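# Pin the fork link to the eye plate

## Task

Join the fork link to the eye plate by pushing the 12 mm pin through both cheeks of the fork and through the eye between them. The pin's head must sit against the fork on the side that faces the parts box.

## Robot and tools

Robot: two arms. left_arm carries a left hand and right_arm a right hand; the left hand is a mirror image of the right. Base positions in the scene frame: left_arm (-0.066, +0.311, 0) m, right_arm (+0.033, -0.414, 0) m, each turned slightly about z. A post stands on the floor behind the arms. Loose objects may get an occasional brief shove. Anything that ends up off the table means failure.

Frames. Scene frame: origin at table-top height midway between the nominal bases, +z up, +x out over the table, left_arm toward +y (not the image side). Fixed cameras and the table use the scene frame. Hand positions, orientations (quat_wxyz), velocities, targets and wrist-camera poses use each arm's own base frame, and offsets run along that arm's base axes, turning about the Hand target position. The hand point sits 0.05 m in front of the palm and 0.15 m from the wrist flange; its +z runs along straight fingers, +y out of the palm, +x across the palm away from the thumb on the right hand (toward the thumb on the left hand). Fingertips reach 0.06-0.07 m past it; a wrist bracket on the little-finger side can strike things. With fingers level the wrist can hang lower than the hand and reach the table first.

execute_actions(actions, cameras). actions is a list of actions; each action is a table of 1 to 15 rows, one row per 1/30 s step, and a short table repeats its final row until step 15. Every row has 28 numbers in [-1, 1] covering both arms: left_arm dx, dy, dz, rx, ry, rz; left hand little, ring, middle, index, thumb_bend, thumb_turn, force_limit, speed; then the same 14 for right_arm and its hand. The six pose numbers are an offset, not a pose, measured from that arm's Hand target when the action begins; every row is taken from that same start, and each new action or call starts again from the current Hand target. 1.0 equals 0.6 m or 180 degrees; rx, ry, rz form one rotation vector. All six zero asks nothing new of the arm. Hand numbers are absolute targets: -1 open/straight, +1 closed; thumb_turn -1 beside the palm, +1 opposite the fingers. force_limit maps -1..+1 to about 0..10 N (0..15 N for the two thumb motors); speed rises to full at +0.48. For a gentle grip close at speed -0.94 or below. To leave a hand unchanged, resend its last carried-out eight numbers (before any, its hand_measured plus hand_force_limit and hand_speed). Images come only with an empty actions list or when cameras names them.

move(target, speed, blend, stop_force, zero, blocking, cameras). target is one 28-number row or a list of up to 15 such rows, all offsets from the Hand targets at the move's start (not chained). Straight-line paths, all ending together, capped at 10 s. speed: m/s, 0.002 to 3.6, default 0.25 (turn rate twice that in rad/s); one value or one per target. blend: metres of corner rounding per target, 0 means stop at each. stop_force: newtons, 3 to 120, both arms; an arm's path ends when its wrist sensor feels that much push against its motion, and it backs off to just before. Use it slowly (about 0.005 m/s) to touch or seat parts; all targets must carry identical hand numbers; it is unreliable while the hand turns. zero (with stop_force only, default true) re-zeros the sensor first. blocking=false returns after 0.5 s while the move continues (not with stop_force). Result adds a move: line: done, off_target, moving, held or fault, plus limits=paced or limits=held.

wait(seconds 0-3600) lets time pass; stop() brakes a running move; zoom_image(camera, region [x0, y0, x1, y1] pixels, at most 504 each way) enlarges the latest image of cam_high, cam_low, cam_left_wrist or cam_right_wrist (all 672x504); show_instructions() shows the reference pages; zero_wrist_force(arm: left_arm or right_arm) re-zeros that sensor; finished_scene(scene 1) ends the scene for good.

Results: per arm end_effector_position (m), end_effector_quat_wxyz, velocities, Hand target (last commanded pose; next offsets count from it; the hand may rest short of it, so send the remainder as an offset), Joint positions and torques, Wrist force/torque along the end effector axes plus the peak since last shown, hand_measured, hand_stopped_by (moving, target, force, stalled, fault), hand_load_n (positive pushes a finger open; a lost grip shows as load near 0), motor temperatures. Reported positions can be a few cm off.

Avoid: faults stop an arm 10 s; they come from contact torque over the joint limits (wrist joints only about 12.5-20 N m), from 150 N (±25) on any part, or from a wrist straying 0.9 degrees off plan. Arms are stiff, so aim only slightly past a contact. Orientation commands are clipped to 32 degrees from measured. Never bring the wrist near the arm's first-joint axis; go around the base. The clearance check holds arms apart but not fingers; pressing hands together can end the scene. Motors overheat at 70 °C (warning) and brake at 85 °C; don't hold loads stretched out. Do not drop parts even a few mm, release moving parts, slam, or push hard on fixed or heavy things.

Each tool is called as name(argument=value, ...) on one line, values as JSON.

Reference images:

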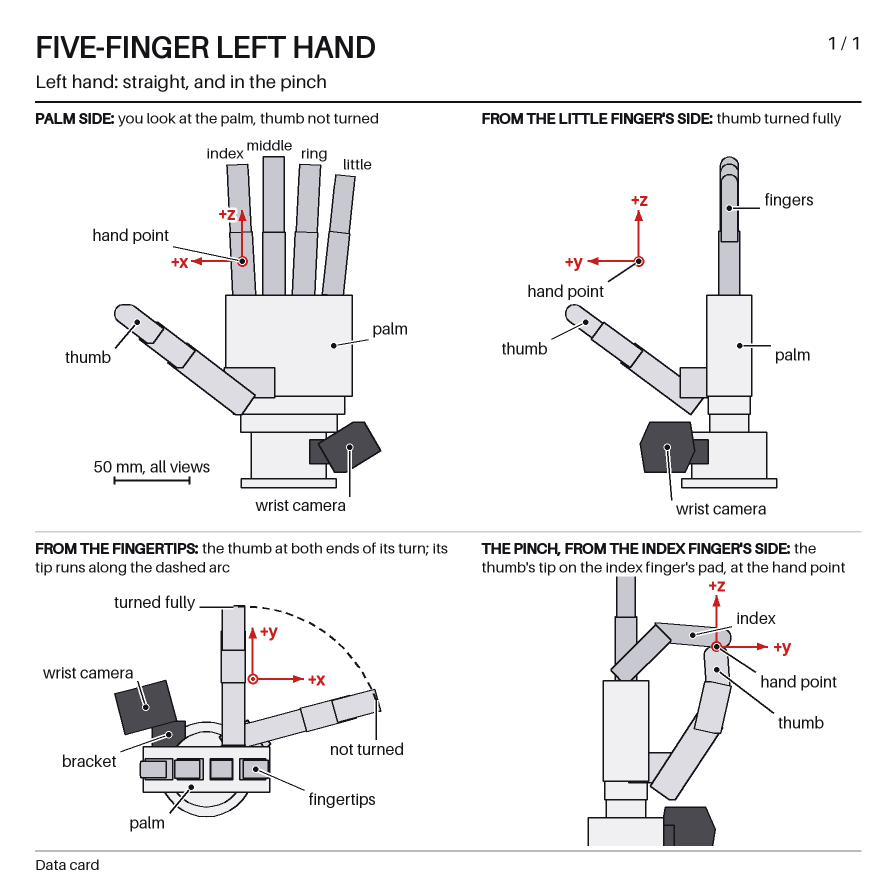

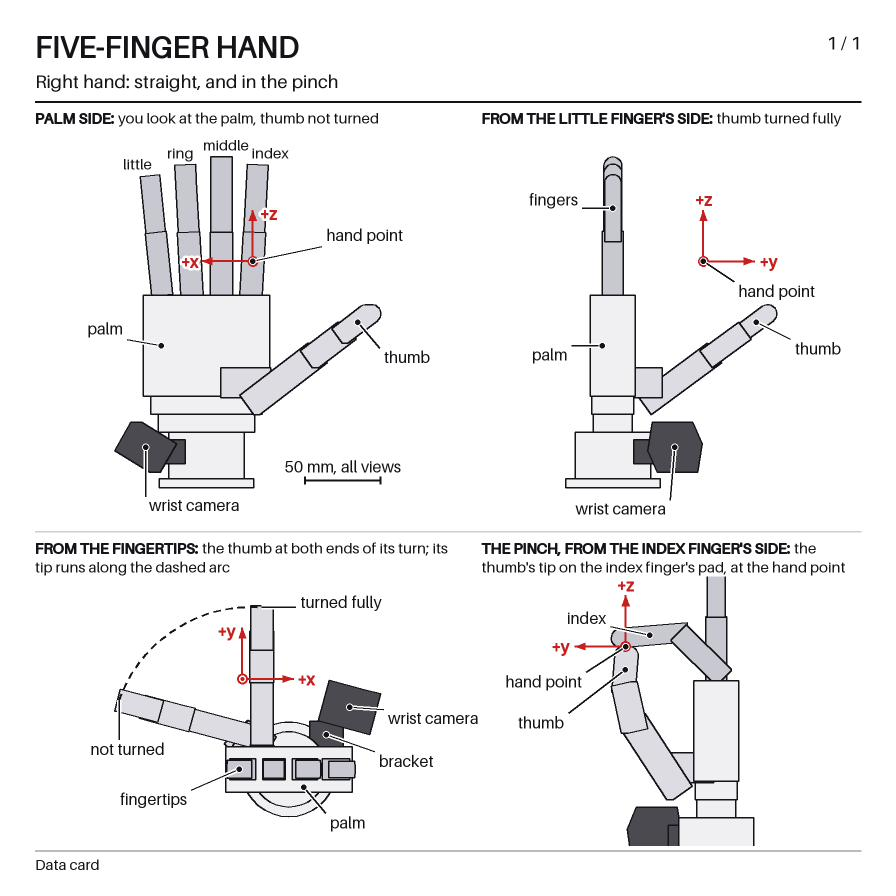

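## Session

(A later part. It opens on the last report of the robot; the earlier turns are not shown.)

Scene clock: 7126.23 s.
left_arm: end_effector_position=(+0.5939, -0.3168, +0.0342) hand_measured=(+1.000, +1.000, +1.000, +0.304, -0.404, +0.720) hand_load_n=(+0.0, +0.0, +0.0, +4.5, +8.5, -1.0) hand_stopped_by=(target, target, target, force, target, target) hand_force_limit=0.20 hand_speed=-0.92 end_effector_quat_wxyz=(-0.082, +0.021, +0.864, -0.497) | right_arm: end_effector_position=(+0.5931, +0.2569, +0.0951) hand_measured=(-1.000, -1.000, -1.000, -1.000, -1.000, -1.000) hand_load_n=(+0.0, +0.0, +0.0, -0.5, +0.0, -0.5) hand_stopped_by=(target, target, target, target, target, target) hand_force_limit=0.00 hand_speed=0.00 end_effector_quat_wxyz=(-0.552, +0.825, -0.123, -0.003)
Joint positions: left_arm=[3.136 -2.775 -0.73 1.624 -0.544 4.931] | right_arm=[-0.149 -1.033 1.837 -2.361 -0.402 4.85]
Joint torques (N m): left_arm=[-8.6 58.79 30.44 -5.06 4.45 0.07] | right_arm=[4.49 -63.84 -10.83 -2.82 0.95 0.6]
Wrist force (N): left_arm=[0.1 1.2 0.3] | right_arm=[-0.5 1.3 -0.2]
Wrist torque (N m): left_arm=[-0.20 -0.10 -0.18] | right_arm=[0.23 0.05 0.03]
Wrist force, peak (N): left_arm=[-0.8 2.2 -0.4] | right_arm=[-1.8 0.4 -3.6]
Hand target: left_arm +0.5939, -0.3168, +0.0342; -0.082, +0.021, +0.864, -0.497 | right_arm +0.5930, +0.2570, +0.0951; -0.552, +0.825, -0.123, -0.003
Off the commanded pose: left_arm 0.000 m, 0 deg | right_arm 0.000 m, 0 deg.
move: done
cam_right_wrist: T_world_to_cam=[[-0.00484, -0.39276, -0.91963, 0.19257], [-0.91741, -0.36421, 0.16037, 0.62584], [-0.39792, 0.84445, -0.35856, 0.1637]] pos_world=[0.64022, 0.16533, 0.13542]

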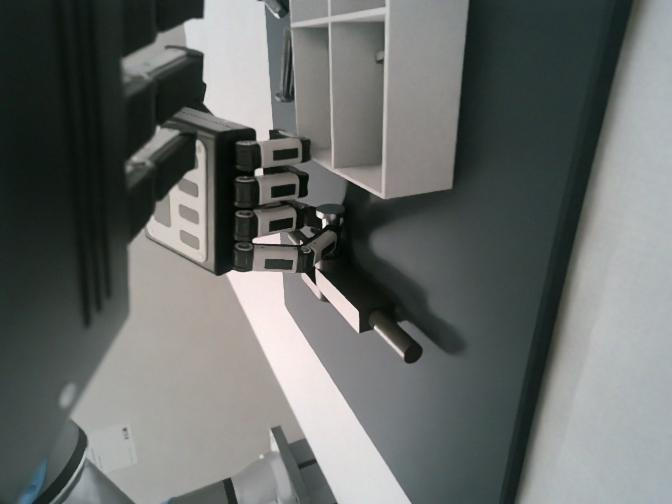

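move(target=[0.0005,0.0010,0,0,0,0,1,1,1,0.5,-0.4,0.72,0.2,-0.92,0,0,0,0,0,0,-1,-1,-1,-1,-1,-1,0,0], speed=0.01)

move(target=[-0.007,0,0,0,0,0,1,1,1,0.5,-0.4,0.72,0.2,-0.92,0,0,0,0,0,0,-1,-1,-1,-1,-1,-1,0,0], speed=0.004, stop_force=3.5, cameras=["cam_right_wrist"])

zoom_image(camera="cam_right_wrist", region=[300, 245, 350, 305])

Scene clock: 7138.47 s.
left_arm: end_effector_position=(+0.5941, -0.3162, +0.0342) hand_measured=(+1.000, +1.000, +1.000, +0.304, -0.404, +0.720) hand_load_n=(+0.0, +0.0, +0.0, +5.0, +8.5, -1.0) hand_stopped_by=(target, target, target, force, target, target) hand_force_limit=0.20 hand_speed=-0.92 end_effector_quat_wxyz=(-0.082, +0.021, +0.864, -0.497) | right_arm: end_effector_position=(+0.5930, +0.2570, +0.0951) hand_measured=(-1.000, -1.000, -1.000, -1.000, -1.000, -1.000) hand_load_n=(+0.0, +0.0, +0.0, +0.0, +0.0, +0.0) hand_stopped_by=(target, target, target, target, target, target) hand_force_limit=0.00 hand_speed=0.00 end_effector_quat_wxyz=(-0.552, +0.825, -0.123, -0.003)
Joint positions: left_arm=[3.137 -2.776 -0.729 1.623 -0.545 4.933] | right_arm=[-0.149 -1.033 1.838 -2.361 -0.402 4.85]
Joint torques (N m): left_arm=[13.54 63.55 25.51 -3.35 -0.32 -1.3] | right_arm=[5.97 -63.7 -9.16 -1.46 3.32 -0.69]
Wrist force (N): left_arm=[0.0 -0.5 1.6] | right_arm=[0.0 1.4 -0.2]
Wrist torque (N m): left_arm=[-0.29 -0.10 -0.16] | right_arm=[0.24 -0.02 0.06]
Wrist force, peak (N): left_arm=[-0.1 -0.5 1.6] | right_arm=[-0.4 1.7 -0.5]
Hand target: left_arm +0.5942, -0.3162, +0.0342; -0.082, +0.021, +0.864, -0.497 | right_arm +0.5930, +0.2570, +0.0951; -0.552, +0.825, -0.123, -0.003
Off the commanded pose: left_arm 0.000 m, 0 deg | right_arm 0.000 m, 0 deg.
move: done

Scene clock: 7139.27 s.
left_arm: end_effector_position=(+0.5938, -0.3162, +0.0342) hand_measured=(+1.000, +1.000, +1.000, +0.304, -0.404, +0.720) hand_load_n=(+0.0, +0.0, +0.0, +5.0, +8.0, -1.0) hand_stopped_by=(target, target, target, force, target, target) hand_force_limit=0.20 hand_speed=-0.92 end_effector_quat_wxyz=(-0.082, +0.021, +0.864, -0.497) | right_arm: end_effector_position=(+0.5930, +0.2570, +0.0951) hand_measured=(-1.000, -1.000, -1.000, -1.000, -1.000, -1.000) hand_load_n=(+0.0, +0.0, +0.0, +0.0, +0.0, -0.5) hand_stopped_by=(target, target, target, target, target, target) hand_force_limit=0.00 hand_speed=0.00 end_effector_quat_wxyz=(-0.552, +0.825, -0.123, -0.003)
Joint positions: left_arm=[3.137 -2.775 -0.731 1.624 -0.545 4.933] | right_arm=[-0.149 -1.033 1.838 -2.361 -0.402 4.85]
Joint torques (N m): left_arm=[8.86 57.53 31.17 -6.23 0.06 1.01] | right_arm=[6.11 -63.46 -8.95 -1.56 3.18 -0.55]
Wrist force (N): left_arm=[-1.0 -0.7 1.3] | right_arm=[-0.2 1.4 -0.4]
Wrist torque (N m): left_arm=[-0.26 -0.07 -0.15] | right_arm=[0.26 0.01 0.04]
Wrist force, peak (N): left_arm=[-3.9 -1.7 0.9] | right_arm=[-0.4 1.7 -0.2]
Hand target: left_arm +0.5938, -0.3162, +0.0342; -0.082, +0.021, +0.864, -0.497 (not the last commanded pose) | right_arm +0.5930, +0.2570, +0.0951; -0.552, +0.825, -0.123, -0.003
Off the commanded pose: left_arm 0.004 m, 0 deg | right_arm 0.000 m, 0 deg.
move: contact (left_arm)
cam_right_wrist: T_world_to_cam=[[-0.00508, -0.39267, -0.91966, 0.19275], [-0.91736, -0.36424, 0.16059, 0.62573], [-0.39804, 0.84448, -0.35837, 0.16362]] pos_world=[0.64012, 0.16543, 0.13542]

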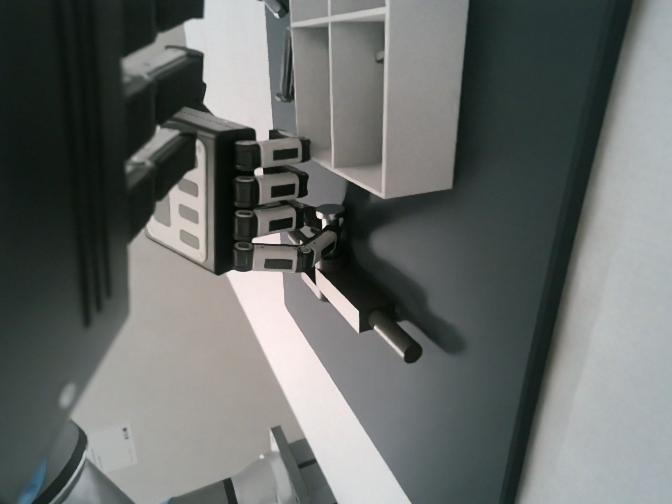

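Scaled by 8.400 from the camera's image (finer frame: 960x720).

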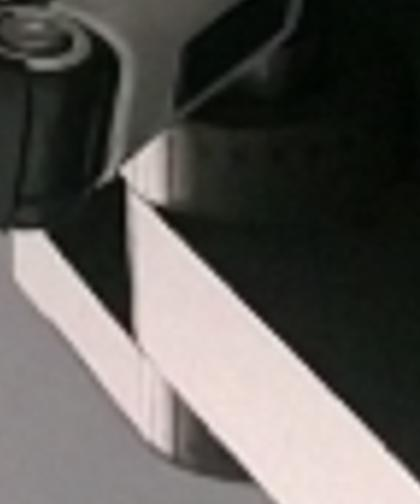

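zoom_image(camera="cam_right_wrist", region=[340, 296, 376, 340])

zoom_image(camera="cam_right_wrist", region=[306, 258, 334, 300])

Scaled by 11.455 from the camera's image (finer frame: 960x720).

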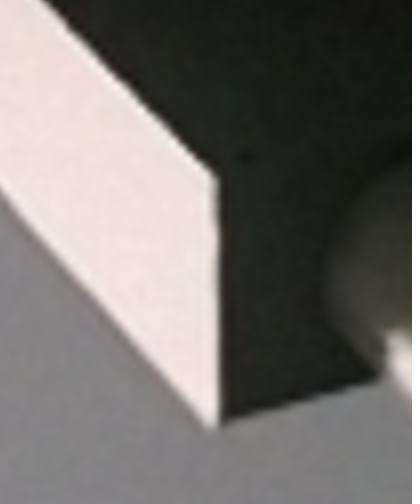

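Scaled by 12.000 from the camera's image (finer frame: 960x720).

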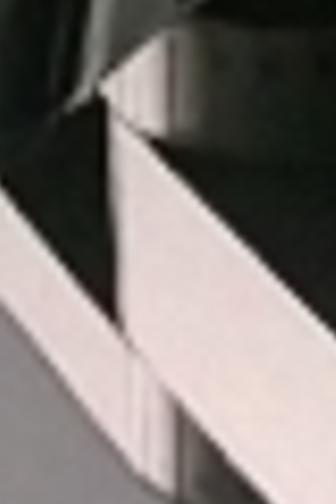

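move(target=[0,0,0,0,0,0,1,1,1,0.5,-0.4,0.72,0.2,-0.92,-0.1567,0.0725,-0.0368,-0.2077,-0.0225,0.0767,-1,-1,-1,-1,-1,-1,0,0], speed=0.1)

move(target=[0,0,0,0,0,0,1,1,1,0.5,-0.4,0.72,0.2,-0.92,0,0,-0.03,0,0,0,-1,-1,-1,-1,-1,-1,0,0], speed=0.004, stop_force=4)

move(target=[0,0,0,0,0,0,1,1,1,0.5,-0.4,0.72,0.2,-0.92,0,0,-0.02,0,0,0,-1,-1,-1,-1,-1,-1,0,0], speed=0.003, stop_force=5, cameras=["cam_right_wrist"])

zoom_image(camera="cam_right_wrist", region=[120, 20, 340, 220])

Scene clock: 7192.50 s.
left_arm: end_effector_position=(+0.5938, -0.3162, +0.0342) hand_measured=(+1.000, +1.000, +1.000, +0.304, -0.404, +0.720) hand_load_n=(+0.0, +0.0, +0.0, +5.0, +8.0, -1.0) hand_stopped_by=(target, target, target, force, target, target) hand_force_limit=0.20 hand_speed=-0.92 end_effector_quat_wxyz=(-0.082, +0.021, +0.864, -0.497) | right_arm: end_effector_position=(+0.4990, +0.3005, +0.0731) hand_measured=(-1.000, -1.000, -1.000, -1.000, -1.000, -1.000) hand_load_n=(+0.0, +0.0, +0.0, +0.0, -0.5, +0.0) hand_stopped_by=(target, target, target, target, target, target) hand_force_limit=0.00 hand_speed=0.00 end_effector_quat_wxyz=(-0.259, +0.966, +0.000, +0.000)
Joint positions: left_arm=[3.137 -2.775 -0.731 1.624 -0.545 4.933] | right_arm=[0.172 -1.192 1.874 -2.351 -1.056 4.911]
Joint torques (N m): left_arm=[-7.61 56.95 31.11 -4.99 0.06 1.9] | right_arm=[-0.58 -38.86 -34.83 -4.85 2.32 -0.72]
Wrist force (N): left_arm=[-1.1 -0.8 1.1] | right_arm=[-0.3 0.6 0.2]
Wrist torque (N m): left_arm=[-0.26 -0.07 -0.15] | right_arm=[0.05 0.03 -0.07]
Wrist force, peak (N): left_arm=[-1.3 -0.9 1.4] | right_arm=[-0.6 1.6 -0.5]
Hand target: left_arm +0.5938, -0.3162, +0.0342; -0.082, +0.021, +0.864, -0.497 | right_arm +0.4990, +0.3005, +0.0730; -0.259, +0.966, +0.000, +0.000
Off the commanded pose: left_arm 0.000 m, 0 deg | right_arm 0.000 m, 0 deg.
move: done

Scene clock: 7196.23 s.
left_arm: end_effector_position=(+0.5938, -0.3162, +0.0342) hand_measured=(+1.000, +1.000, +1.000, +0.304, -0.404, +0.720) hand_load_n=(+0.0, +0.0, +0.0, +5.0, +8.0, -1.0) hand_stopped_by=(target, target, target, force, target, target) hand_force_limit=0.20 hand_speed=-0.92 end_effector_quat_wxyz=(-0.082, +0.021, +0.864, -0.497) | right_arm: end_effector_position=(+0.4990, +0.3005, +0.0636) hand_measured=(-1.000, -1.000, -1.000, -1.000, -1.000, -1.000) hand_load_n=(+0.0, +0.0, +0.0, +0.0, +0.0, -0.5) hand_stopped_by=(target, target, target, target, target, target) hand_force_limit=0.00 hand_speed=0.00 end_effector_quat_wxyz=(-0.259, +0.966, +0.000, +0.000)
Joint positions: left_arm=[3.137 -2.775 -0.731 1.624 -0.545 4.933] | right_arm=[0.172 -1.177 1.882 -2.375 -1.056 4.91]
Joint torques (N m): left_arm=[-12.81 57.27 30.13 -4.45 -0.12 1.96] | right_arm=[3.02 -56.45 -34.64 -1.42 -0.08 -0.57]
Wrist force (N): left_arm=[-1.2 -0.5 1.1] | right_arm=[-0.6 0.1 -4.3]
Wrist torque (N m): left_arm=[-0.25 -0.08 -0.14] | right_arm=[0.29 0.12 -0.10]
Wrist force, peak (N): left_arm=[-1.2 -0.9 1.4] | right_arm=[-0.8 -0.1 -6.5]
Hand target: left_arm +0.5938, -0.3162, +0.0342; -0.082, +0.021, +0.864, -0.497 | right_arm +0.4990, +0.3005, +0.0637; -0.259, +0.966, +0.000, +0.000 (not the last commanded pose)
Off the commanded pose: left_arm 0.000 m, 0 deg | right_arm 0.009 m, 0 deg.
move: contact (right_arm)

Scene clock: 7197.53 s.
left_arm: end_effector_position=(+0.5938, -0.3162, +0.0342) hand_measured=(+1.000, +1.000, +1.000, +0.304, -0.404, +0.720) hand_load_n=(+0.0, +0.0, +0.0, +5.0, +8.5, -1.0) hand_stopped_by=(target, target, target, force, target, target) hand_force_limit=0.20 hand_speed=-0.92 end_effector_quat_wxyz=(-0.082, +0.021, +0.864, -0.497) | right_arm: end_effector_position=(+0.4992, +0.3005, +0.0634) hand_measured=(-1.000, -1.000, -1.000, -1.000, -1.000, -1.000) hand_load_n=(+0.0, +0.0, +0.0, +0.0, +0.0, +0.0) hand_stopped_by=(target, target, target, target, target, target) hand_force_limit=0.00 hand_speed=0.00 end_effector_quat_wxyz=(-0.259, +0.966, +0.000, +0.000)
Joint positions: left_arm=[3.137 -2.775 -0.731 1.624 -0.545 4.933] | right_arm=[0.172 -1.176 1.882 -2.376 -1.056 4.91]
Joint torques (N m): left_arm=[-12.14 58.18 29.42 -4.4 -0.1 1.91] | right_arm=[3.21 -53.95 -33.42 -1.65 -0.08 -0.65]
Wrist force (N): left_arm=[-2.5 0.2 0.6] | right_arm=[-2.3 0.0 -9.0]
Wrist torque (N m): left_arm=[-0.22 0.02 -0.16] | right_arm=[0.59 0.17 -0.20]
Wrist force, peak (N): left_arm=[-2.6 0.2 0.5] | right_arm=[-2.6 -0.5 -12.7]
Hand target: left_arm +0.5938, -0.3162, +0.0342; -0.082, +0.021, +0.864, -0.497 | right_arm +0.4992, +0.3005, +0.0634; -0.259, +0.966, +0.000, +0.000 (not the last commanded pose)
Off the commanded pose: left_arm 0.000 m, 0 deg | right_arm 0.012 m, 0 deg.
move: contact (right_arm)
cam_right_wrist: T_world_to_cam=[[0.20303, -0.84753, -0.49038, 0.18577], [-0.8396, -0.40838, 0.35818, 0.52252], [-0.50383, 0.339, -0.7945, 0.31046]] pos_world=[0.55741, 0.26559, 0.15061]

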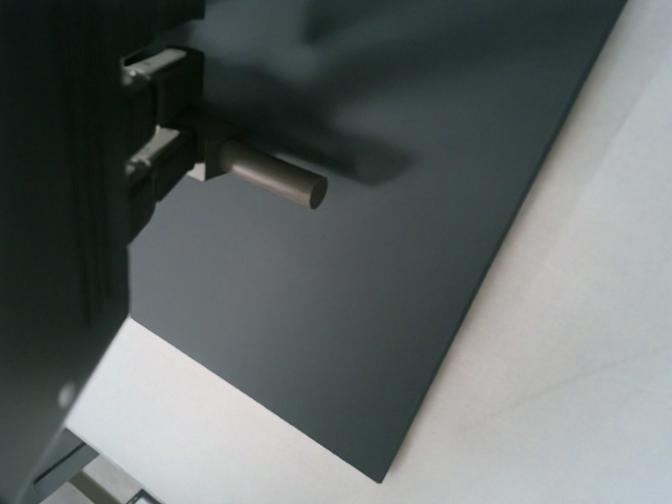

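Scaled by 2.291 from the camera's image (finer frame: 960x720).

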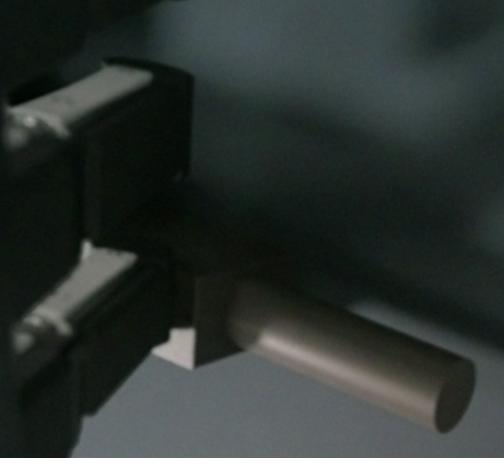

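move(target=[-0.007,0,0,0,0,0,1,1,1,0.5,-0.4,0.72,0.2,-0.92,0,0,0,0,0,0,-1,-1,-1,-1,-1,-1,0,0], speed=0.004, stop_force=3.5)

move(target=[0.0008,0.0006,0,0,0,0,1,1,1,0.5,-0.4,0.72,0.2,-0.92,0,0,0,0,0,0,-1,-1,-1,-1,-1,-1,0,0], speed=0.01)

move(target=[-0.007,0,0,0,0,0,1,1,1,0.5,-0.4,0.72,0.2,-0.92,0,0,0,0,0,0,-1,-1,-1,-1,-1,-1,0,0], speed=0.004, stop_force=4)

Scene clock: 7207.40 s.
left_arm: end_effector_position=(+0.5932, -0.3162, +0.0341) hand_measured=(+1.000, +1.000, +1.000, +0.304, -0.404, +0.720) hand_load_n=(+0.0, +0.0, +0.0, +4.5, +8.0, -2.0) hand_stopped_by=(target, target, target, force, target, target) hand_force_limit=0.20 hand_speed=-0.92 end_effector_quat_wxyz=(-0.082, +0.021, +0.864, -0.497) | right_arm: end_effector_position=(+0.4992, +0.3005, +0.0634) hand_measured=(-1.000, -1.000, -1.000, -1.000, -1.000, -1.000) hand_load_n=(+0.0, +0.0, +0.0, +0.0, +0.0, -0.5) hand_stopped_by=(target, target, target, target, target, target) hand_force_limit=0.00 hand_speed=0.00 end_effector_quat_wxyz=(-0.259, +0.966, +0.000, +0.000)
Joint positions: left_arm=[3.137 -2.773 -0.736 1.626 -0.545 4.933] | right_arm=[0.172 -1.176 1.882 -2.376 -1.056 4.91]
Joint torques (N m): left_arm=[-12.04 56.18 30.23 -6.57 0.06 1.36] | right_arm=[3.23 -53.75 -33.6 -4.92 -0.02 -0.66]
Wrist force (N): left_arm=[-2.3 -0.4 0.2] | right_arm=[-1.3 0.2 -8.5]
Wrist torque (N m): left_arm=[-0.23 -0.07 -0.28] | right_arm=[0.59 0.11 -0.14]
Wrist force, peak (N): left_arm=[-5.9 -0.9 -0.2] | right_arm=[-2.2 -0.2 -9.6]
Hand target: left_arm +0.5932, -0.3162, +0.0341; -0.082, +0.021, +0.864, -0.497 (not the last commanded pose) | right_arm +0.4992, +0.3005, +0.0634; -0.259, +0.966, +0.000, +0.000
Off the commanded pose: left_arm 0.004 m, 0 deg | right_arm 0.000 m, 0 deg.
move: contact (left_arm)

Scene clock: 7207.90 s.
left_arm: end_effector_position=(+0.5936, -0.3158, +0.0341) hand_measured=(+1.000, +1.000, +1.000, +0.304, -0.404, +0.720) hand_load_n=(+0.0, +0.0, +0.0, +5.0, +7.5, -1.5) hand_stopped_by=(target, target, target, force, target, target) hand_force_limit=0.20 hand_speed=-0.92 end_effector_quat_wxyz=(-0.082, +0.021, +0.864, -0.497) | right_arm: end_effector_position=(+0.4992, +0.3005, +0.0634) hand_measured=(-1.000, -1.000, -1.000, -1.000, -1.000, -1.000) hand_load_n=(+0.0, -0.5, +0.0, +0.0, +0.0, +0.0) hand_stopped_by=(target, target, target, target, target, target) hand_force_limit=0.00 hand_speed=0.00 end_effector_quat_wxyz=(-0.259, +0.966, +0.000, +0.000)
Joint positions: left_arm=[3.137 -2.774 -0.733 1.624 -0.545 4.934] | right_arm=[0.172 -1.176 1.882 -2.376 -1.056 4.91]
Joint torques (N m): left_arm=[12.49 74.42 11.81 -0.86 0.26 -0.41] | right_arm=[3.15 -53.96 -33.12 -5.17 -0.03 -0.67]
Wrist force (N): left_arm=[0.6 -1.6 1.4] | right_arm=[-0.8 0.1 -8.6]
Wrist torque (N m): left_arm=[-0.34 -0.15 -0.23] | right_arm=[0.58 0.17 -0.11]
Wrist force, peak (N): left_arm=[-2.3 -0.5 0.2] | right_arm=[-0.6 -0.1 -8.6]
Hand target: left_arm +0.5936, -0.3158, +0.0341; -0.082, +0.021, +0.864, -0.497 | right_arm +0.4992, +0.3005, +0.0634; -0.259, +0.966, +0.000, +0.000
Off the commanded pose: left_arm 0.000 m, 0 deg | right_arm 0.000 m, 0 deg.
move: done

Scene clock: 7208.70 s.
left_arm: end_effector_position=(+0.5933, -0.3158, +0.0341) hand_measured=(+1.000, +1.000, +1.000, +0.304, -0.404, +0.720) hand_load_n=(+0.0, +0.0, +0.0, +5.5, +8.0, -1.5) hand_stopped_by=(target, target, target, force, target, target) hand_force_limit=0.20 hand_speed=-0.92 end_effector_quat_wxyz=(-0.082, +0.021, +0.864, -0.497) | right_arm: end_effector_position=(+0.4992, +0.3005, +0.0634) hand_measured=(-1.000, -1.000, -1.000, -1.000, -1.000, -1.000) hand_load_n=(+0.0, +0.0, +0.0, +0.0, +0.0, +0.0) hand_stopped_by=(target, target, target, target, target, target) hand_force_limit=0.00 hand_speed=0.00 end_effector_quat_wxyz=(-0.259, +0.966, +0.000, +0.000)
Joint positions: left_arm=[3.137 -2.773 -0.735 1.625 -0.545 4.934] | right_arm=[0.172 -1.176 1.882 -2.376 -1.056 4.91]
Joint torques (N m): left_arm=[10.6 57.63 32.17 -6.25 0.23 -1.55] | right_arm=[2.85 -53.8 -33.16 -5.21 -0.01 -0.6]
Wrist force (N): left_arm=[-0.7 -1.1 1.0] | right_arm=[-0.9 0.1 -8.4]
Wrist torque (N m): left_arm=[-0.26 -0.10 -0.27] | right_arm=[0.57 0.13 -0.12]
Wrist force, peak (N): left_arm=[-3.8 -2.1 0.8] | right_arm=[-1.1 0.0 -8.6]
Hand target: left_arm +0.5933, -0.3158, +0.0341; -0.082, +0.021, +0.864, -0.497 (not the last commanded pose) | right_arm +0.4992, +0.3005, +0.0634; -0.259, +0.966, +0.000, +0.000
Off the commanded pose: left_arm 0.004 m, 0 deg | right_arm 0.000 m, 0 deg.
move: contact (left_arm)

move(target=[[-0.0005,0.001,0,0,0,0,1,1,1,0.5,-0.4,0.72,0.2,-0.92,0,0,0,0,0,0,-1,-1,-1,-1,-1,-1,0,0],[-0.0013,-0.001,0,0,0,0,1,1,1,0.5,-0.4,0.72,0.2,-0.92,0,0,0,0,0,0,-1,-1,-1,-1,-1,-1,0,0],[-0.0021,0.001,0,0,0,0,1,1,1,0.5,-0.4,0.72,0.2,-0.92,0,0,0,0,0,0,-1,-1,-1,-1,-1,-1,0,0],[-0.0029,-0.001,0,0,0,0,1,1,1,0.5,-0.4,0.72,0.2,-0.92,0,0,0,0,0,0,-1,-1,-1,-1,-1,-1,0,0],[-0.0037,0.001,0,0,0,0,1,1,1,0.5,-0.4,0.72,0.2,-0.92,0,0,0,0,0,0,-1,-1,-1,-1,-1,-1,0,0]], speed=0.006, stop_force=6)

Scene clock: 7254.33 s.
left_arm: end_effector_position=(+0.5918, -0.3160, +0.0340) hand_measured=(+1.000, +1.000, +1.000, +0.304, -0.404, +0.720) hand_load_n=(+0.0, +0.0, -0.5, +3.5, +9.0, -2.5) hand_stopped_by=(target, target, target, force, target, target) hand_force_limit=0.20 hand_speed=-0.92 end_effector_quat_wxyz=(-0.082, +0.021, +0.864, -0.497) | right_arm: end_effector_position=(+0.4992, +0.3005, +0.0634) hand_measured=(-1.000, -1.000, -1.000, -1.000, -1.000, -1.000) hand_load_n=(+0.0, +0.0, +0.5, +0.0, +0.0, +0.0) hand_stopped_by=(target, target, target, target, target, target) hand_force_limit=0.00 hand_speed=0.00 end_effector_quat_wxyz=(-0.259, +0.966, +0.000, +0.000)
Joint positions: left_arm=[3.137 -2.768 -0.746 1.631 -0.545 4.933] | right_arm=[0.172 -1.176 1.882 -2.376 -1.056 4.91]
Joint torques (N m): left_arm=[9.08 57.9 29.15 -6.26 0.94 2.03] | right_arm=[3.25 -53.34 -31.44 -5.13 0.06 -0.6]
Wrist force (N): left_arm=[-2.2 -0.3 -2.7] | right_arm=[-1.8 -0.1 -7.1]
Wrist torque (N m): left_arm=[-0.27 -0.09 -0.12] | right_arm=[0.47 0.17 -0.17]
Wrist force, peak (N): left_arm=[-3.7 0.9 -4.9] | right_arm=[-1.8 -0.1 -9.0]
Hand target: left_arm +0.5918, -0.3160, +0.0340; -0.082, +0.021, +0.864, -0.497 (not the last commanded pose) | right_arm +0.4992, +0.3005, +0.0634; -0.259, +0.966, +0.000, +0.000
Off the commanded pose: left_arm 0.001 m, 0 deg | right_arm 0.000 m, 0 deg.
move: contact (left_arm); path passed 3 of 5 targets

move(target=[0.0008,0.0006,0.0004,0,0,0,1,1,1,0.5,-0.4,0.72,0.2,-0.92,0,0,0,0,0,0,-1,-1,-1,-1,-1,-1,0,0], speed=0.01, cameras=["cam_left_wrist", "cam_right_wrist"])

Scene clock: 7269.07 s.
left_arm: end_effector_position=(+0.5923, -0.3156, +0.0343) hand_measured=(+1.000, +1.000, +1.000, +0.304, -0.404, +0.720) hand_load_n=(+0.0, +0.0, +0.0, +4.5, +8.5, -2.0) hand_stopped_by=(target, target, target, force, target, target) hand_force_limit=0.20 hand_speed=-0.92 end_effector_quat_wxyz=(-0.082, +0.021, +0.864, -0.497) | right_arm: end_effector_position=(+0.4992, +0.3005, +0.0634) hand_measured=(-1.000, -1.000, -1.000, -1.000, -1.000, -1.000) hand_load_n=(+0.0, +0.0, +0.0, +0.0, +0.0, +0.0) hand_stopped_by=(target, target, target, target, target, target) hand_force_limit=0.00 hand_speed=0.00 end_effector_quat_wxyz=(-0.259, +0.966, +0.000, +0.000)
Joint positions: left_arm=[3.138 -2.769 -0.743 1.629 -0.545 4.934] | right_arm=[0.172 -1.176 1.882 -2.376 -1.056 4.91]
Joint torques (N m): left_arm=[7.2 68.34 12.46 -1.33 0.48 -0.2] | right_arm=[3.37 -53.52 -30.35 -5.18 0.19 -0.67]
Wrist force (N): left_arm=[1.2 0.5 0.9] | right_arm=[-0.5 0.2 -6.7]
Wrist torque (N m): left_arm=[-0.24 -0.15 -0.23] | right_arm=[0.47 0.09 -0.09]
Wrist force, peak (N): left_arm=[-2.3 -0.3 -2.9] | right_arm=[-1.6 0.0 -7.4]
Hand target: left_arm +0.5922, -0.3156, +0.0343; -0.082, +0.021, +0.864, -0.497 | right_arm +0.4992, +0.3005, +0.0634; -0.259, +0.966, +0.000, +0.000
Off the commanded pose: left_arm 0.000 m, 0 deg | right_arm 0.000 m, 0 deg.
move: done
cam_left_wrist: T_world_to_cam=[[-0.22674, -0.40392, 0.88625, -0.02879], [-0.71133, 0.69024, 0.1326, 0.62775], [-0.66528, -0.60035, -0.44383, 0.33136]] pos_world=[0.66046, -0.246, 0.08934]
cam_right_wrist: T_world_to_cam=[[0.20305, -0.84753, -0.49037, 0.18576], [-0.83964, -0.40835, 0.35811, 0.52255], [-0.50375, 0.33902, -0.79454, 0.31043]] pos_world=[0.55742, 0.26559, 0.15061]

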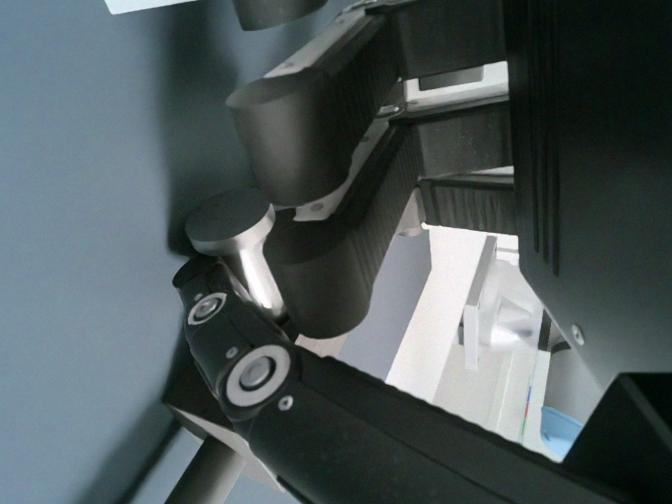

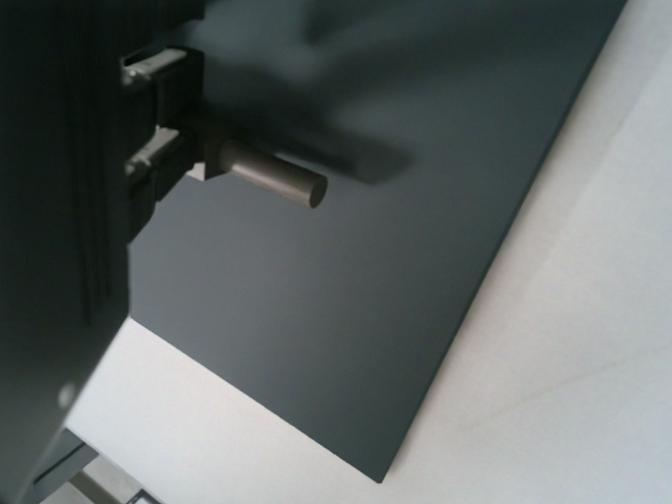

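move(target=[[0,0,0,0,0,0,1,1,1,0.5,-0.4,0.72,0.2,-0.92,0,0,0.05,0,0,0,-1,-1,-1,-1,-1,-1,0,0],[0,0,0,0,0,0,1,1,1,0.5,-0.4,0.72,0.2,-0.92,0.1563,-0.0725,0.0527,0.2077,0.0225,-0.0767,-1,-1,-1,-1,-1,-1,0,0]], speed=0.12, blend=[0.01, 0], cameras=["cam_right_wrist"])

zoom_image(camera="cam_right_wrist", region=[300, 245, 350, 305])

zoom_image(camera="cam_right_wrist", region=[280, 200, 440, 380])

Scene clock: 7298.30 s.
left_arm: end_effector_position=(+0.5922, -0.3156, +0.0343) hand_measured=(+1.000, +1.000, +1.000, +0.304, -0.404, +0.720) hand_load_n=(+0.0, +0.0, +0.0, +4.5, +8.5, -2.0) hand_stopped_by=(target, target, target, force, target, target) hand_force_limit=0.20 hand_speed=-0.92 end_effector_quat_wxyz=(-0.082, +0.021, +0.864, -0.497) | right_arm: end_effector_position=(+0.5931, +0.2570, +0.0950) hand_measured=(-1.000, -1.000, -1.000, -1.000, -1.000, -1.000) hand_load_n=(+0.0, +0.0, +0.0, +0.0, +0.0, +0.0) hand_stopped_by=(target, target, target, target, target, target) hand_force_limit=0.00 hand_speed=0.00 end_effector_quat_wxyz=(-0.552, +0.825, -0.123, -0.003)
Joint positions: left_arm=[3.138 -2.769 -0.743 1.629 -0.545 4.934] | right_arm=[-0.149 -1.033 1.838 -2.364 -0.402 4.851]
Joint torques (N m): left_arm=[-13.44 72.65 12.56 -0.76 3.74 -2.01] | right_arm=[3.56 -62.72 -10.87 -2.17 1.35 0.6]
Wrist force (N): left_arm=[0.8 -0.6 1.1] | right_arm=[-0.5 1.3 -0.3]
Wrist torque (N m): left_arm=[-0.31 -0.12 -0.22] | right_arm=[0.24 0.05 0.03]
Wrist force, peak (N): left_arm=[1.1 0.5 1.1] | right_arm=[-0.7 0.1 -7.0]
Hand target: left_arm +0.5922, -0.3156, +0.0343; -0.082, +0.021, +0.864, -0.497 | right_arm +0.5930, +0.2570, +0.0950; -0.552, +0.825, -0.123, -0.003
Off the commanded pose: left_arm 0.000 m, 0 deg | right_arm 0.000 m, 0 deg.
move: done
cam_right_wrist: T_world_to_cam=[[-0.00451, -0.39286, -0.91959, 0.19228], [-0.91762, -0.36385, 0.15995, 0.6259], [-0.39743, 0.84455, -0.35886, 0.16333]] pos_world=[0.64012, 0.16533, 0.13532]

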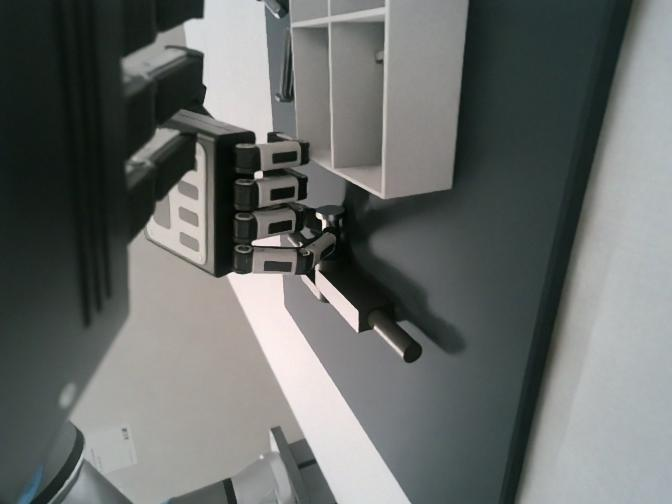

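Scaled by 8.400 from the camera's image (finer frame: 960x720).

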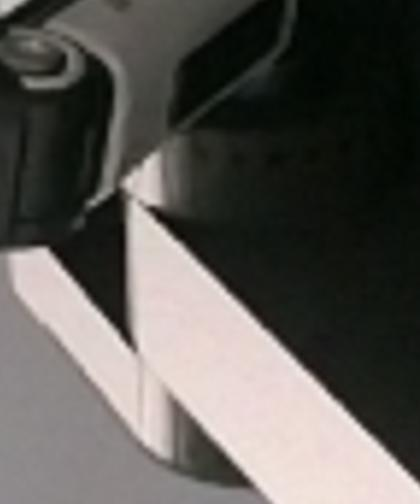

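Scaled by 2.800 from the camera's image (finer frame: 960x720).

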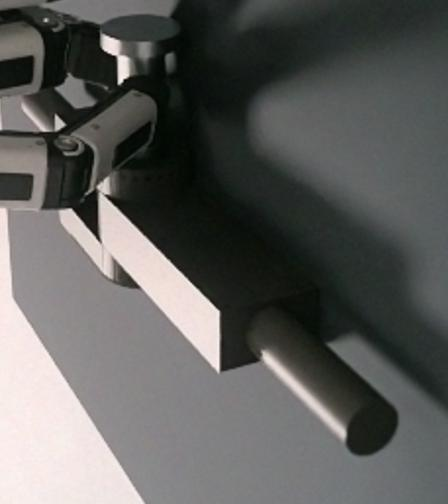

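execute_actions(actions=[[[0,0,0,0,0,0,1,1,1,0.27,-0.43,0.72,0.2,-0.9,0,0,0,0,0,0,-1,-1,-1,-1,-1,-1,0,0]],[[0,0,0,0,0,0,1,1,1,0.20,-0.47,0.72,0.2,-0.9,0,0,0,0,0,0,-1,-1,-1,-1,-1,-1,0,0]]], cameras=["cam_right_wrist", "cam_left_wrist"])

zoom_image(camera="cam_right_wrist", region=[280, 200, 440, 380])

Scene clock: 7371.57 s.
left_arm: end_effector_position=(+0.5922, -0.3156, +0.0343) hand_measured=(+1.000, +1.000, +1.000, +0.200, -0.470, +0.720) hand_load_n=(+0.0, +0.0, +0.0, +0.0, +0.0, +0.0) hand_stopped_by=(target, target, target, target, target, target) hand_force_limit=0.20 hand_speed=-0.90 end_effector_quat_wxyz=(-0.082, +0.021, +0.864, -0.497) | right_arm: end_effector_position=(+0.5930, +0.2570, +0.0950) hand_measured=(-1.000, -1.000, -1.000, -1.000, -1.000, -1.000) hand_load_n=(+0.0, +0.0, +0.0, +0.0, +0.0, +0.0) hand_stopped_by=(target, target, target, target, target, target) hand_force_limit=0.00 hand_speed=0.00 end_effector_quat_wxyz=(-0.552, +0.825, -0.123, -0.003)
Joint positions: left_arm=[3.138 -2.769 -0.743 1.629 -0.545 4.934] | right_arm=[-0.149 -1.033 1.838 -2.363 -0.402 4.851]
Joint torques (N m): left_arm=[-12.46 69.8 12.14 -1.92 4.07 -2.09] | right_arm=[6.1 -64.1 -9.18 -1.54 3.14 -0.67]
Wrist force (N): left_arm=[-0.2 -0.7 0.9] | right_arm=[-0.4 1.3 -0.3]
Wrist torque (N m): left_arm=[-0.31 -0.08 -0.23] | right_arm=[0.23 0.04 0.04]
Wrist force, peak (N): left_arm=[-1.2 1.0 -0.9] | right_arm=[-0.3 1.8 -0.6]
Hand target: left_arm +0.5922, -0.3156, +0.0343; -0.082, +0.021, +0.864, -0.497 | right_arm +0.5930, +0.2570, +0.0950; -0.552, +0.825, -0.123, -0.003
Off the commanded pose: left_arm 0.000 m, 0 deg | right_arm 0.000 m, 0 deg.
Step readings (end_effector_position of left_arm | right_arm):
0: (+0.5922, -0.3156, +0.0343) | (+0.5930, +0.2570, +0.0950)
1: (+0.5922, -0.3156, +0.0343) | (+0.5930, +0.2570, +0.0950)
2: (+0.5922, -0.3156, +0.0343) | (+0.5930, +0.2570, +0.0950)
4: (+0.5922, -0.3156, +0.0343) | (+0.5930, +0.2570, +0.0950)
8: (+0.5922, -0.3156, +0.0343) | (+0.5930, +0.2570, +0.0950)
15: (+0.5922, -0.3156, +0.0343) | (+0.5930, +0.2570, +0.0950)
16: (+0.5922, -0.3156, +0.0343) | (+0.5930, +0.2570, +0.0950)
17: (+0.5922, -0.3156, +0.0343) | (+0.5930, +0.2570, +0.0950)
19: (+0.5922, -0.3156, +0.0343) | (+0.5930, +0.2570, +0.0950)
23: (+0.5922, -0.3156, +0.0343) | (+0.5930, +0.2570, +0.0950)
30: (+0.5922, -0.3156, +0.0343) | (+0.5930, +0.2570, +0.0950)
cam_left_wrist: T_world_to_cam=[[-0.22674, -0.40392, 0.88625, -0.02879], [-0.71133, 0.69024, 0.1326, 0.62775], [-0.66528, -0.60035, -0.44383, 0.33136]] pos_world=[0.66046, -0.246, 0.08934]
cam_right_wrist: T_world_to_cam=[[-0.00479, -0.3927, -0.91965, 0.19248], [-0.91757, -0.36389, 0.16017, 0.62579], [-0.39755, 0.84461, -0.35858, 0.16324]] pos_world=[0.64002, 0.16543, 0.13532]
Images, in order (width x height): cam_left_wrist 672x504, cam_right_wrist 672x504.

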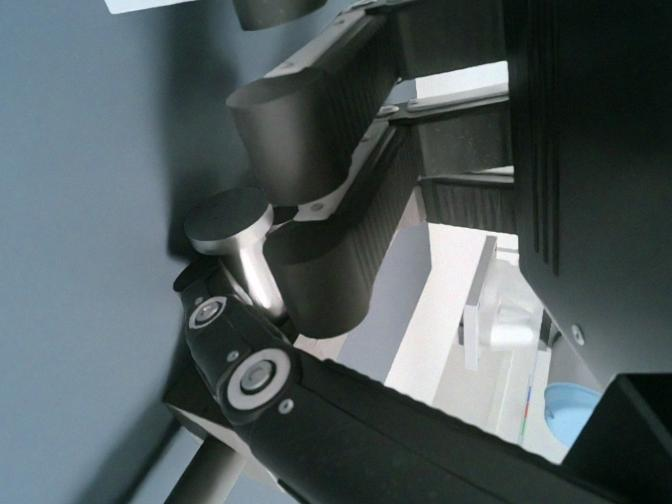

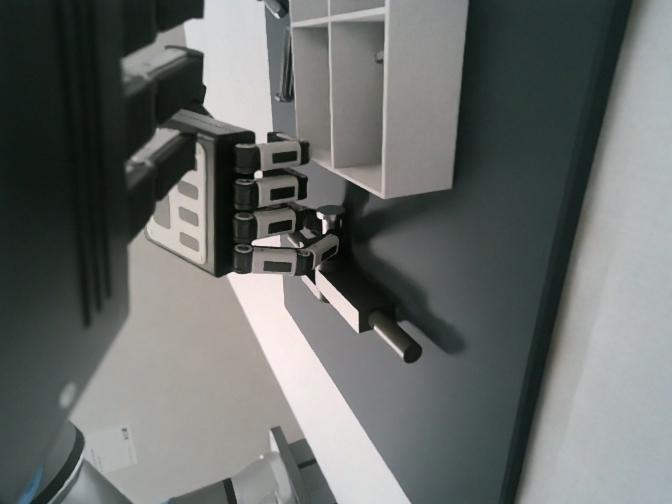

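Scaled by 2.800 from the camera's image (finer frame: 960x720).

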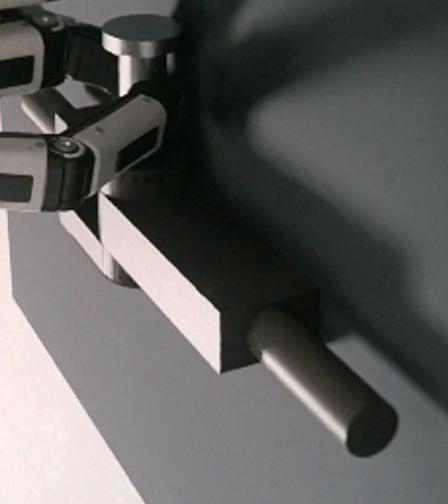

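move(target=[[0,0,0,0,0,0,1,1,1,-1,-0.5,0.72,0.2,-0.3,0,0,0,0,0,0,-1,-1,-1,-1,-1,-1,0,0],[0.02,0.1069,0.0618,0,0,0,1,1,1,-1,-0.5,0.72,0.2,-0.3,0,0,0,0,0,0,-1,-1,-1,-1,-1,-1,0,0],[0.02,0.1269,0.25,0,0,0,1,1,1,-1,-0.5,0.72,0.2,-0.3,0,0,0,0,0,0,-1,-1,-1,-1,-1,-1,0,0]], speed=[0.05, 0.05, 0.15], blend=[0, 0.01, 0], cameras=["cam_right_wrist", "cam_high"])

zoom_image(camera="cam_right_wrist", region=[280, 200, 440, 380])

Scene clock: 7389.67 s.
left_arm: end_effector_position=(+0.6043, -0.2393, +0.1842) hand_measured=(+1.000, +1.000, +1.000, -1.000, -0.500, +0.720) hand_load_n=(+0.0, +0.0, +0.0, +0.0, +0.0, +0.0) hand_stopped_by=(target, target, target, target, target, target) hand_force_limit=0.20 hand_speed=-0.30 end_effector_quat_wxyz=(-0.082, +0.021, +0.864, -0.497) | right_arm: end_effector_position=(+0.5930, +0.2570, +0.0950) hand_measured=(-1.000, -1.000, -1.000, -1.000, -1.000, -1.000) hand_load_n=(+0.0, +0.0, +0.0, +0.0, +0.0, -0.5) hand_stopped_by=(target, target, target, target, target, target) hand_force_limit=0.00 hand_speed=0.00 end_effector_quat_wxyz=(-0.552, +0.825, -0.123, -0.003)
Joint positions: left_arm=[3.251 -2.622 -0.681 1.256 -0.589 5.129] | right_arm=[-0.149 -1.033 1.838 -2.363 -0.402 4.851]
Joint torques (N m): left_arm=[-13.13 63.19 18.09 -3.3 1.53 -2.11] | right_arm=[5.95 -63.53 -10.97 -1.56 0.51 -0.29]
Wrist force (N): left_arm=[0.1 -0.4 1.5] | right_arm=[-0.3 1.4 -0.3]
Wrist torque (N m): left_arm=[-0.28 -0.06 -0.32] | right_arm=[0.24 0.03 0.04]
Wrist force, peak (N): left_arm=[0.0 -0.7 2.0] | right_arm=[-0.3 1.6 -0.5]
Hand target: left_arm +0.6042, -0.2395, +0.1843; -0.082, +0.021, +0.864, -0.497 | right_arm +0.5930, +0.2570, +0.0950; -0.552, +0.825, -0.123, -0.003
Off the commanded pose: left_arm 0.000 m, 0 deg | right_arm 0.000 m, 0 deg.
move: done
cam_right_wrist: T_world_to_cam=[[-0.00479, -0.3927, -0.91965, 0.19248], [-0.91757, -0.36389, 0.16017, 0.62579], [-0.39755, 0.84461, -0.35858, 0.16324]] pos_world=[0.64002, 0.16543, 0.13532]
Images, in order (width x height): cam_high 672x504, cam_right_wrist 672x504.

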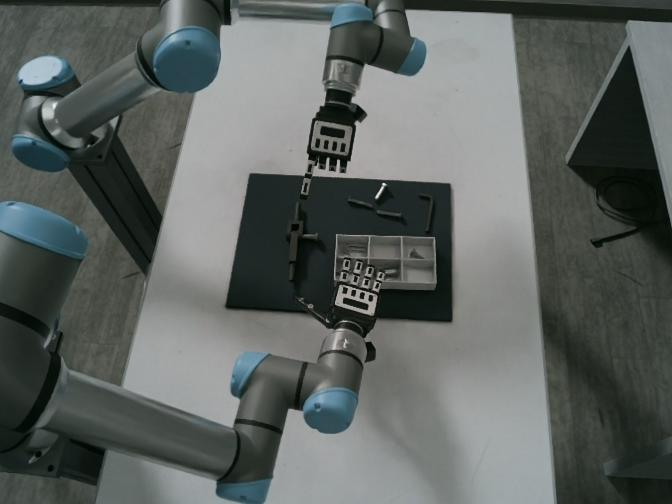

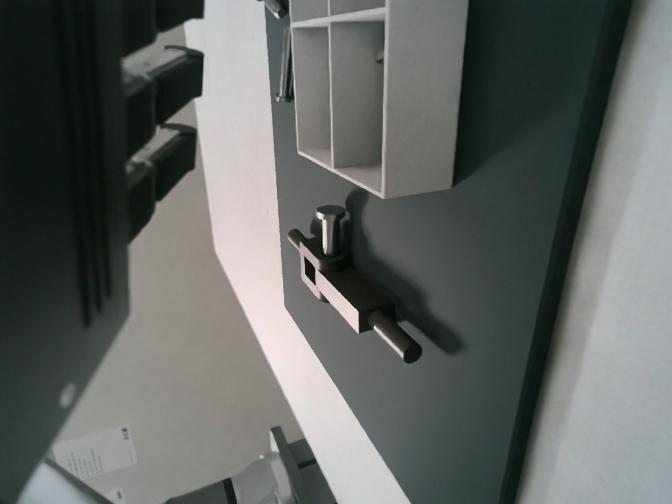

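Scaled by 2.800 from the camera's image (finer frame: 960x720).

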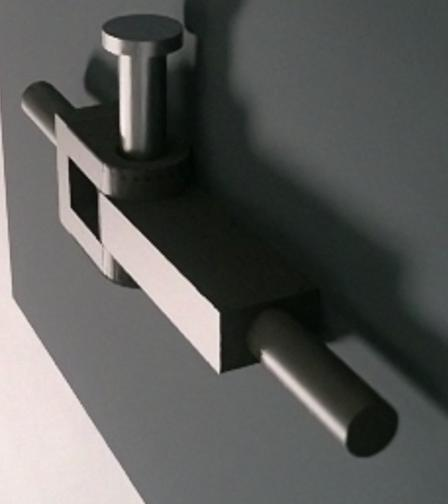

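zoom_image(camera="cam_right_wrist", region=[290, 200, 360, 310])

Scaled by 4.582 from the camera's image (finer frame: 960x720).

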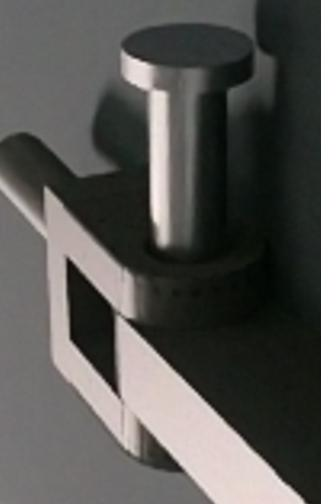

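move(target=[[0,0,0.05,0.3457,0.2572,0.4393,1,1,1,-1,-0.5,0.72,0.2,-0.3,0,0,0,0,0,0,-1,-1,-1,-1,-1,-1,0,0],[-0.0287,-0.1008,0.0,0.3457,0.2572,0.4393,1,1,1,-1,-0.5,0.72,0.2,-0.3,0,0,0,0,0,0,-1,-1,-1,-1,-1,-1,0,0]], speed=0.15, cameras=["all"])

Scene clock: 7471.83 s.
left_arm: end_effector_position=(+0.5854, -0.2995, +0.1835) hand_measured=(+1.000, +1.000, +1.000, -1.000, -0.500, +0.720) hand_load_n=(+0.0, +0.0, +0.0, +0.0, +0.0, +0.0) hand_stopped_by=(target, target, target, target, target, target) hand_force_limit=0.20 hand_speed=-0.30 end_effector_quat_wxyz=(+0.037, +0.728, -0.683, +0.038) end_effector_velocity=(+0.000, +0.003, +0.001) end_effector_angular_velocity=(+0.001, +0.001, -0.002) | right_arm: end_effector_position=(+0.5930, +0.2570, +0.0950) hand_measured=(-1.000, -1.000, -1.000, -1.000, -1.000, -1.000) hand_load_n=(+0.0, +0.0, +0.0, +0.0, +0.0, +0.0) hand_stopped_by=(target, target, target, target, target, target) hand_force_limit=0.00 hand_speed=0.00 end_effector_quat_wxyz=(-0.552, +0.825, -0.123, -0.003)
Joint positions: left_arm=[2.982 -2.79 -0.035 1.276 -1.466 2.917] | right_arm=[-0.149 -1.033 1.838 -2.363 -0.402 4.851]
Joint velocities: left_arm=[0.005 0.002 -0.001 -0.002 0 0.006] | right_arm=[within noise]
Joint torques (N m): left_arm=[12.67 75.92 25.63 -5.97 1.87 1.89] | right_arm=[4.32 -63.58 -14.14 -1.73 0.19 0.25]
Wrist force (N): left_arm=[0.5 -0.5 1.3] | right_arm=[-0.2 1.3 -0.2]
Wrist torque (N m): left_arm=[-0.17 -0.05 0.08] | right_arm=[0.23 0.00 0.05]
Wrist force, peak (N): left_arm=[1.4 -0.3 1.6] | right_arm=[-0.3 1.8 -0.2]
Hand target: left_arm +0.5870, -0.2999, +0.1843; +0.062, +0.704, -0.705, -0.062 | right_arm +0.5930, +0.2570, +0.0950; -0.552, +0.825, -0.123, -0.003
Off the commanded pose: left_arm 0.002 m, 12 deg | right_arm 0.000 m, 0 deg.
elbow stopped short (left arm): the move would have taken joint 3 (elbow) straighter than the controller allows.
move: off_target (left_arm)
cam_left_wrist: T_world_to_cam=[[0.97322, -0.21424, 0.08337, -0.65439], [-0.2188, -0.75191, 0.6219, -0.2181], [-0.07055, -0.62349, -0.77864, 0.10897]] pos_world=[0.59683, -0.23624, 0.27504]
cam_right_wrist: T_world_to_cam=[[-0.00479, -0.3927, -0.91965, 0.19248], [-0.91757, -0.36389, 0.16017, 0.62579], [-0.39755, 0.84461, -0.35858, 0.16324]] pos_world=[0.64002, 0.16543, 0.13532]

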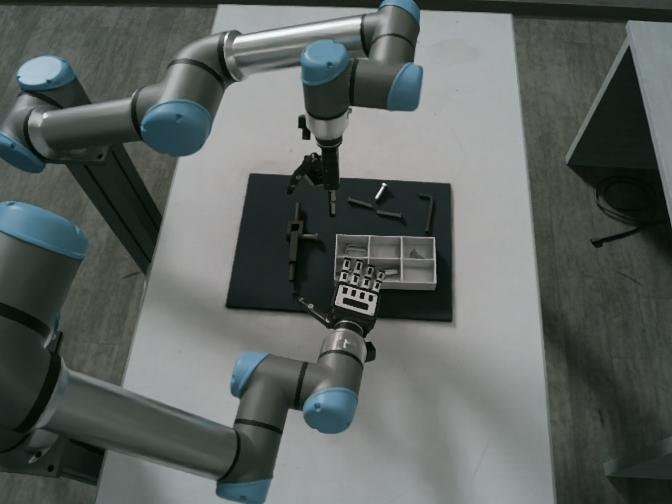

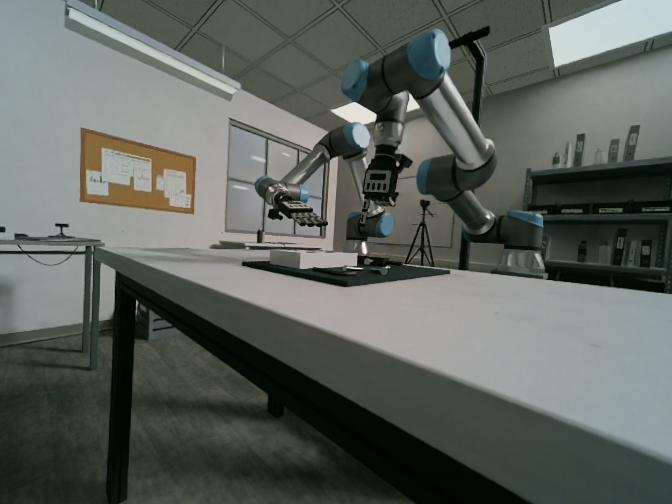

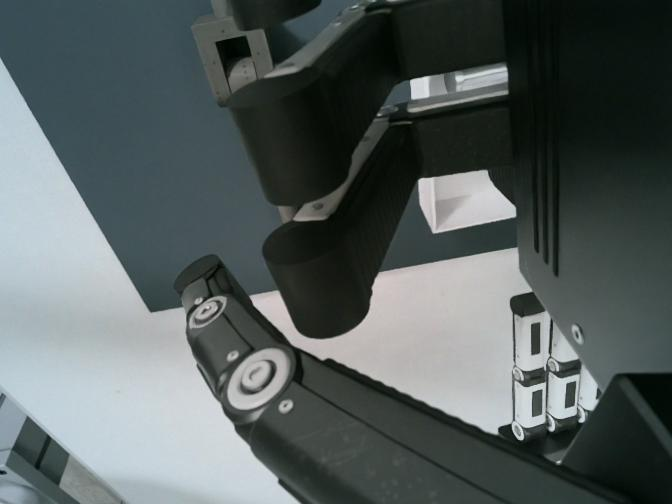

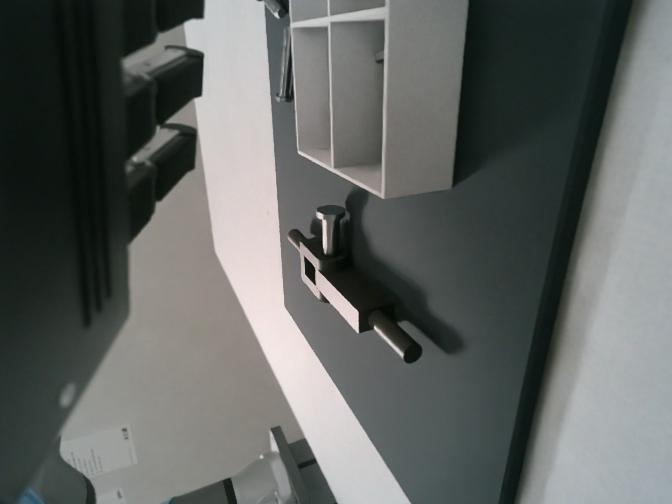

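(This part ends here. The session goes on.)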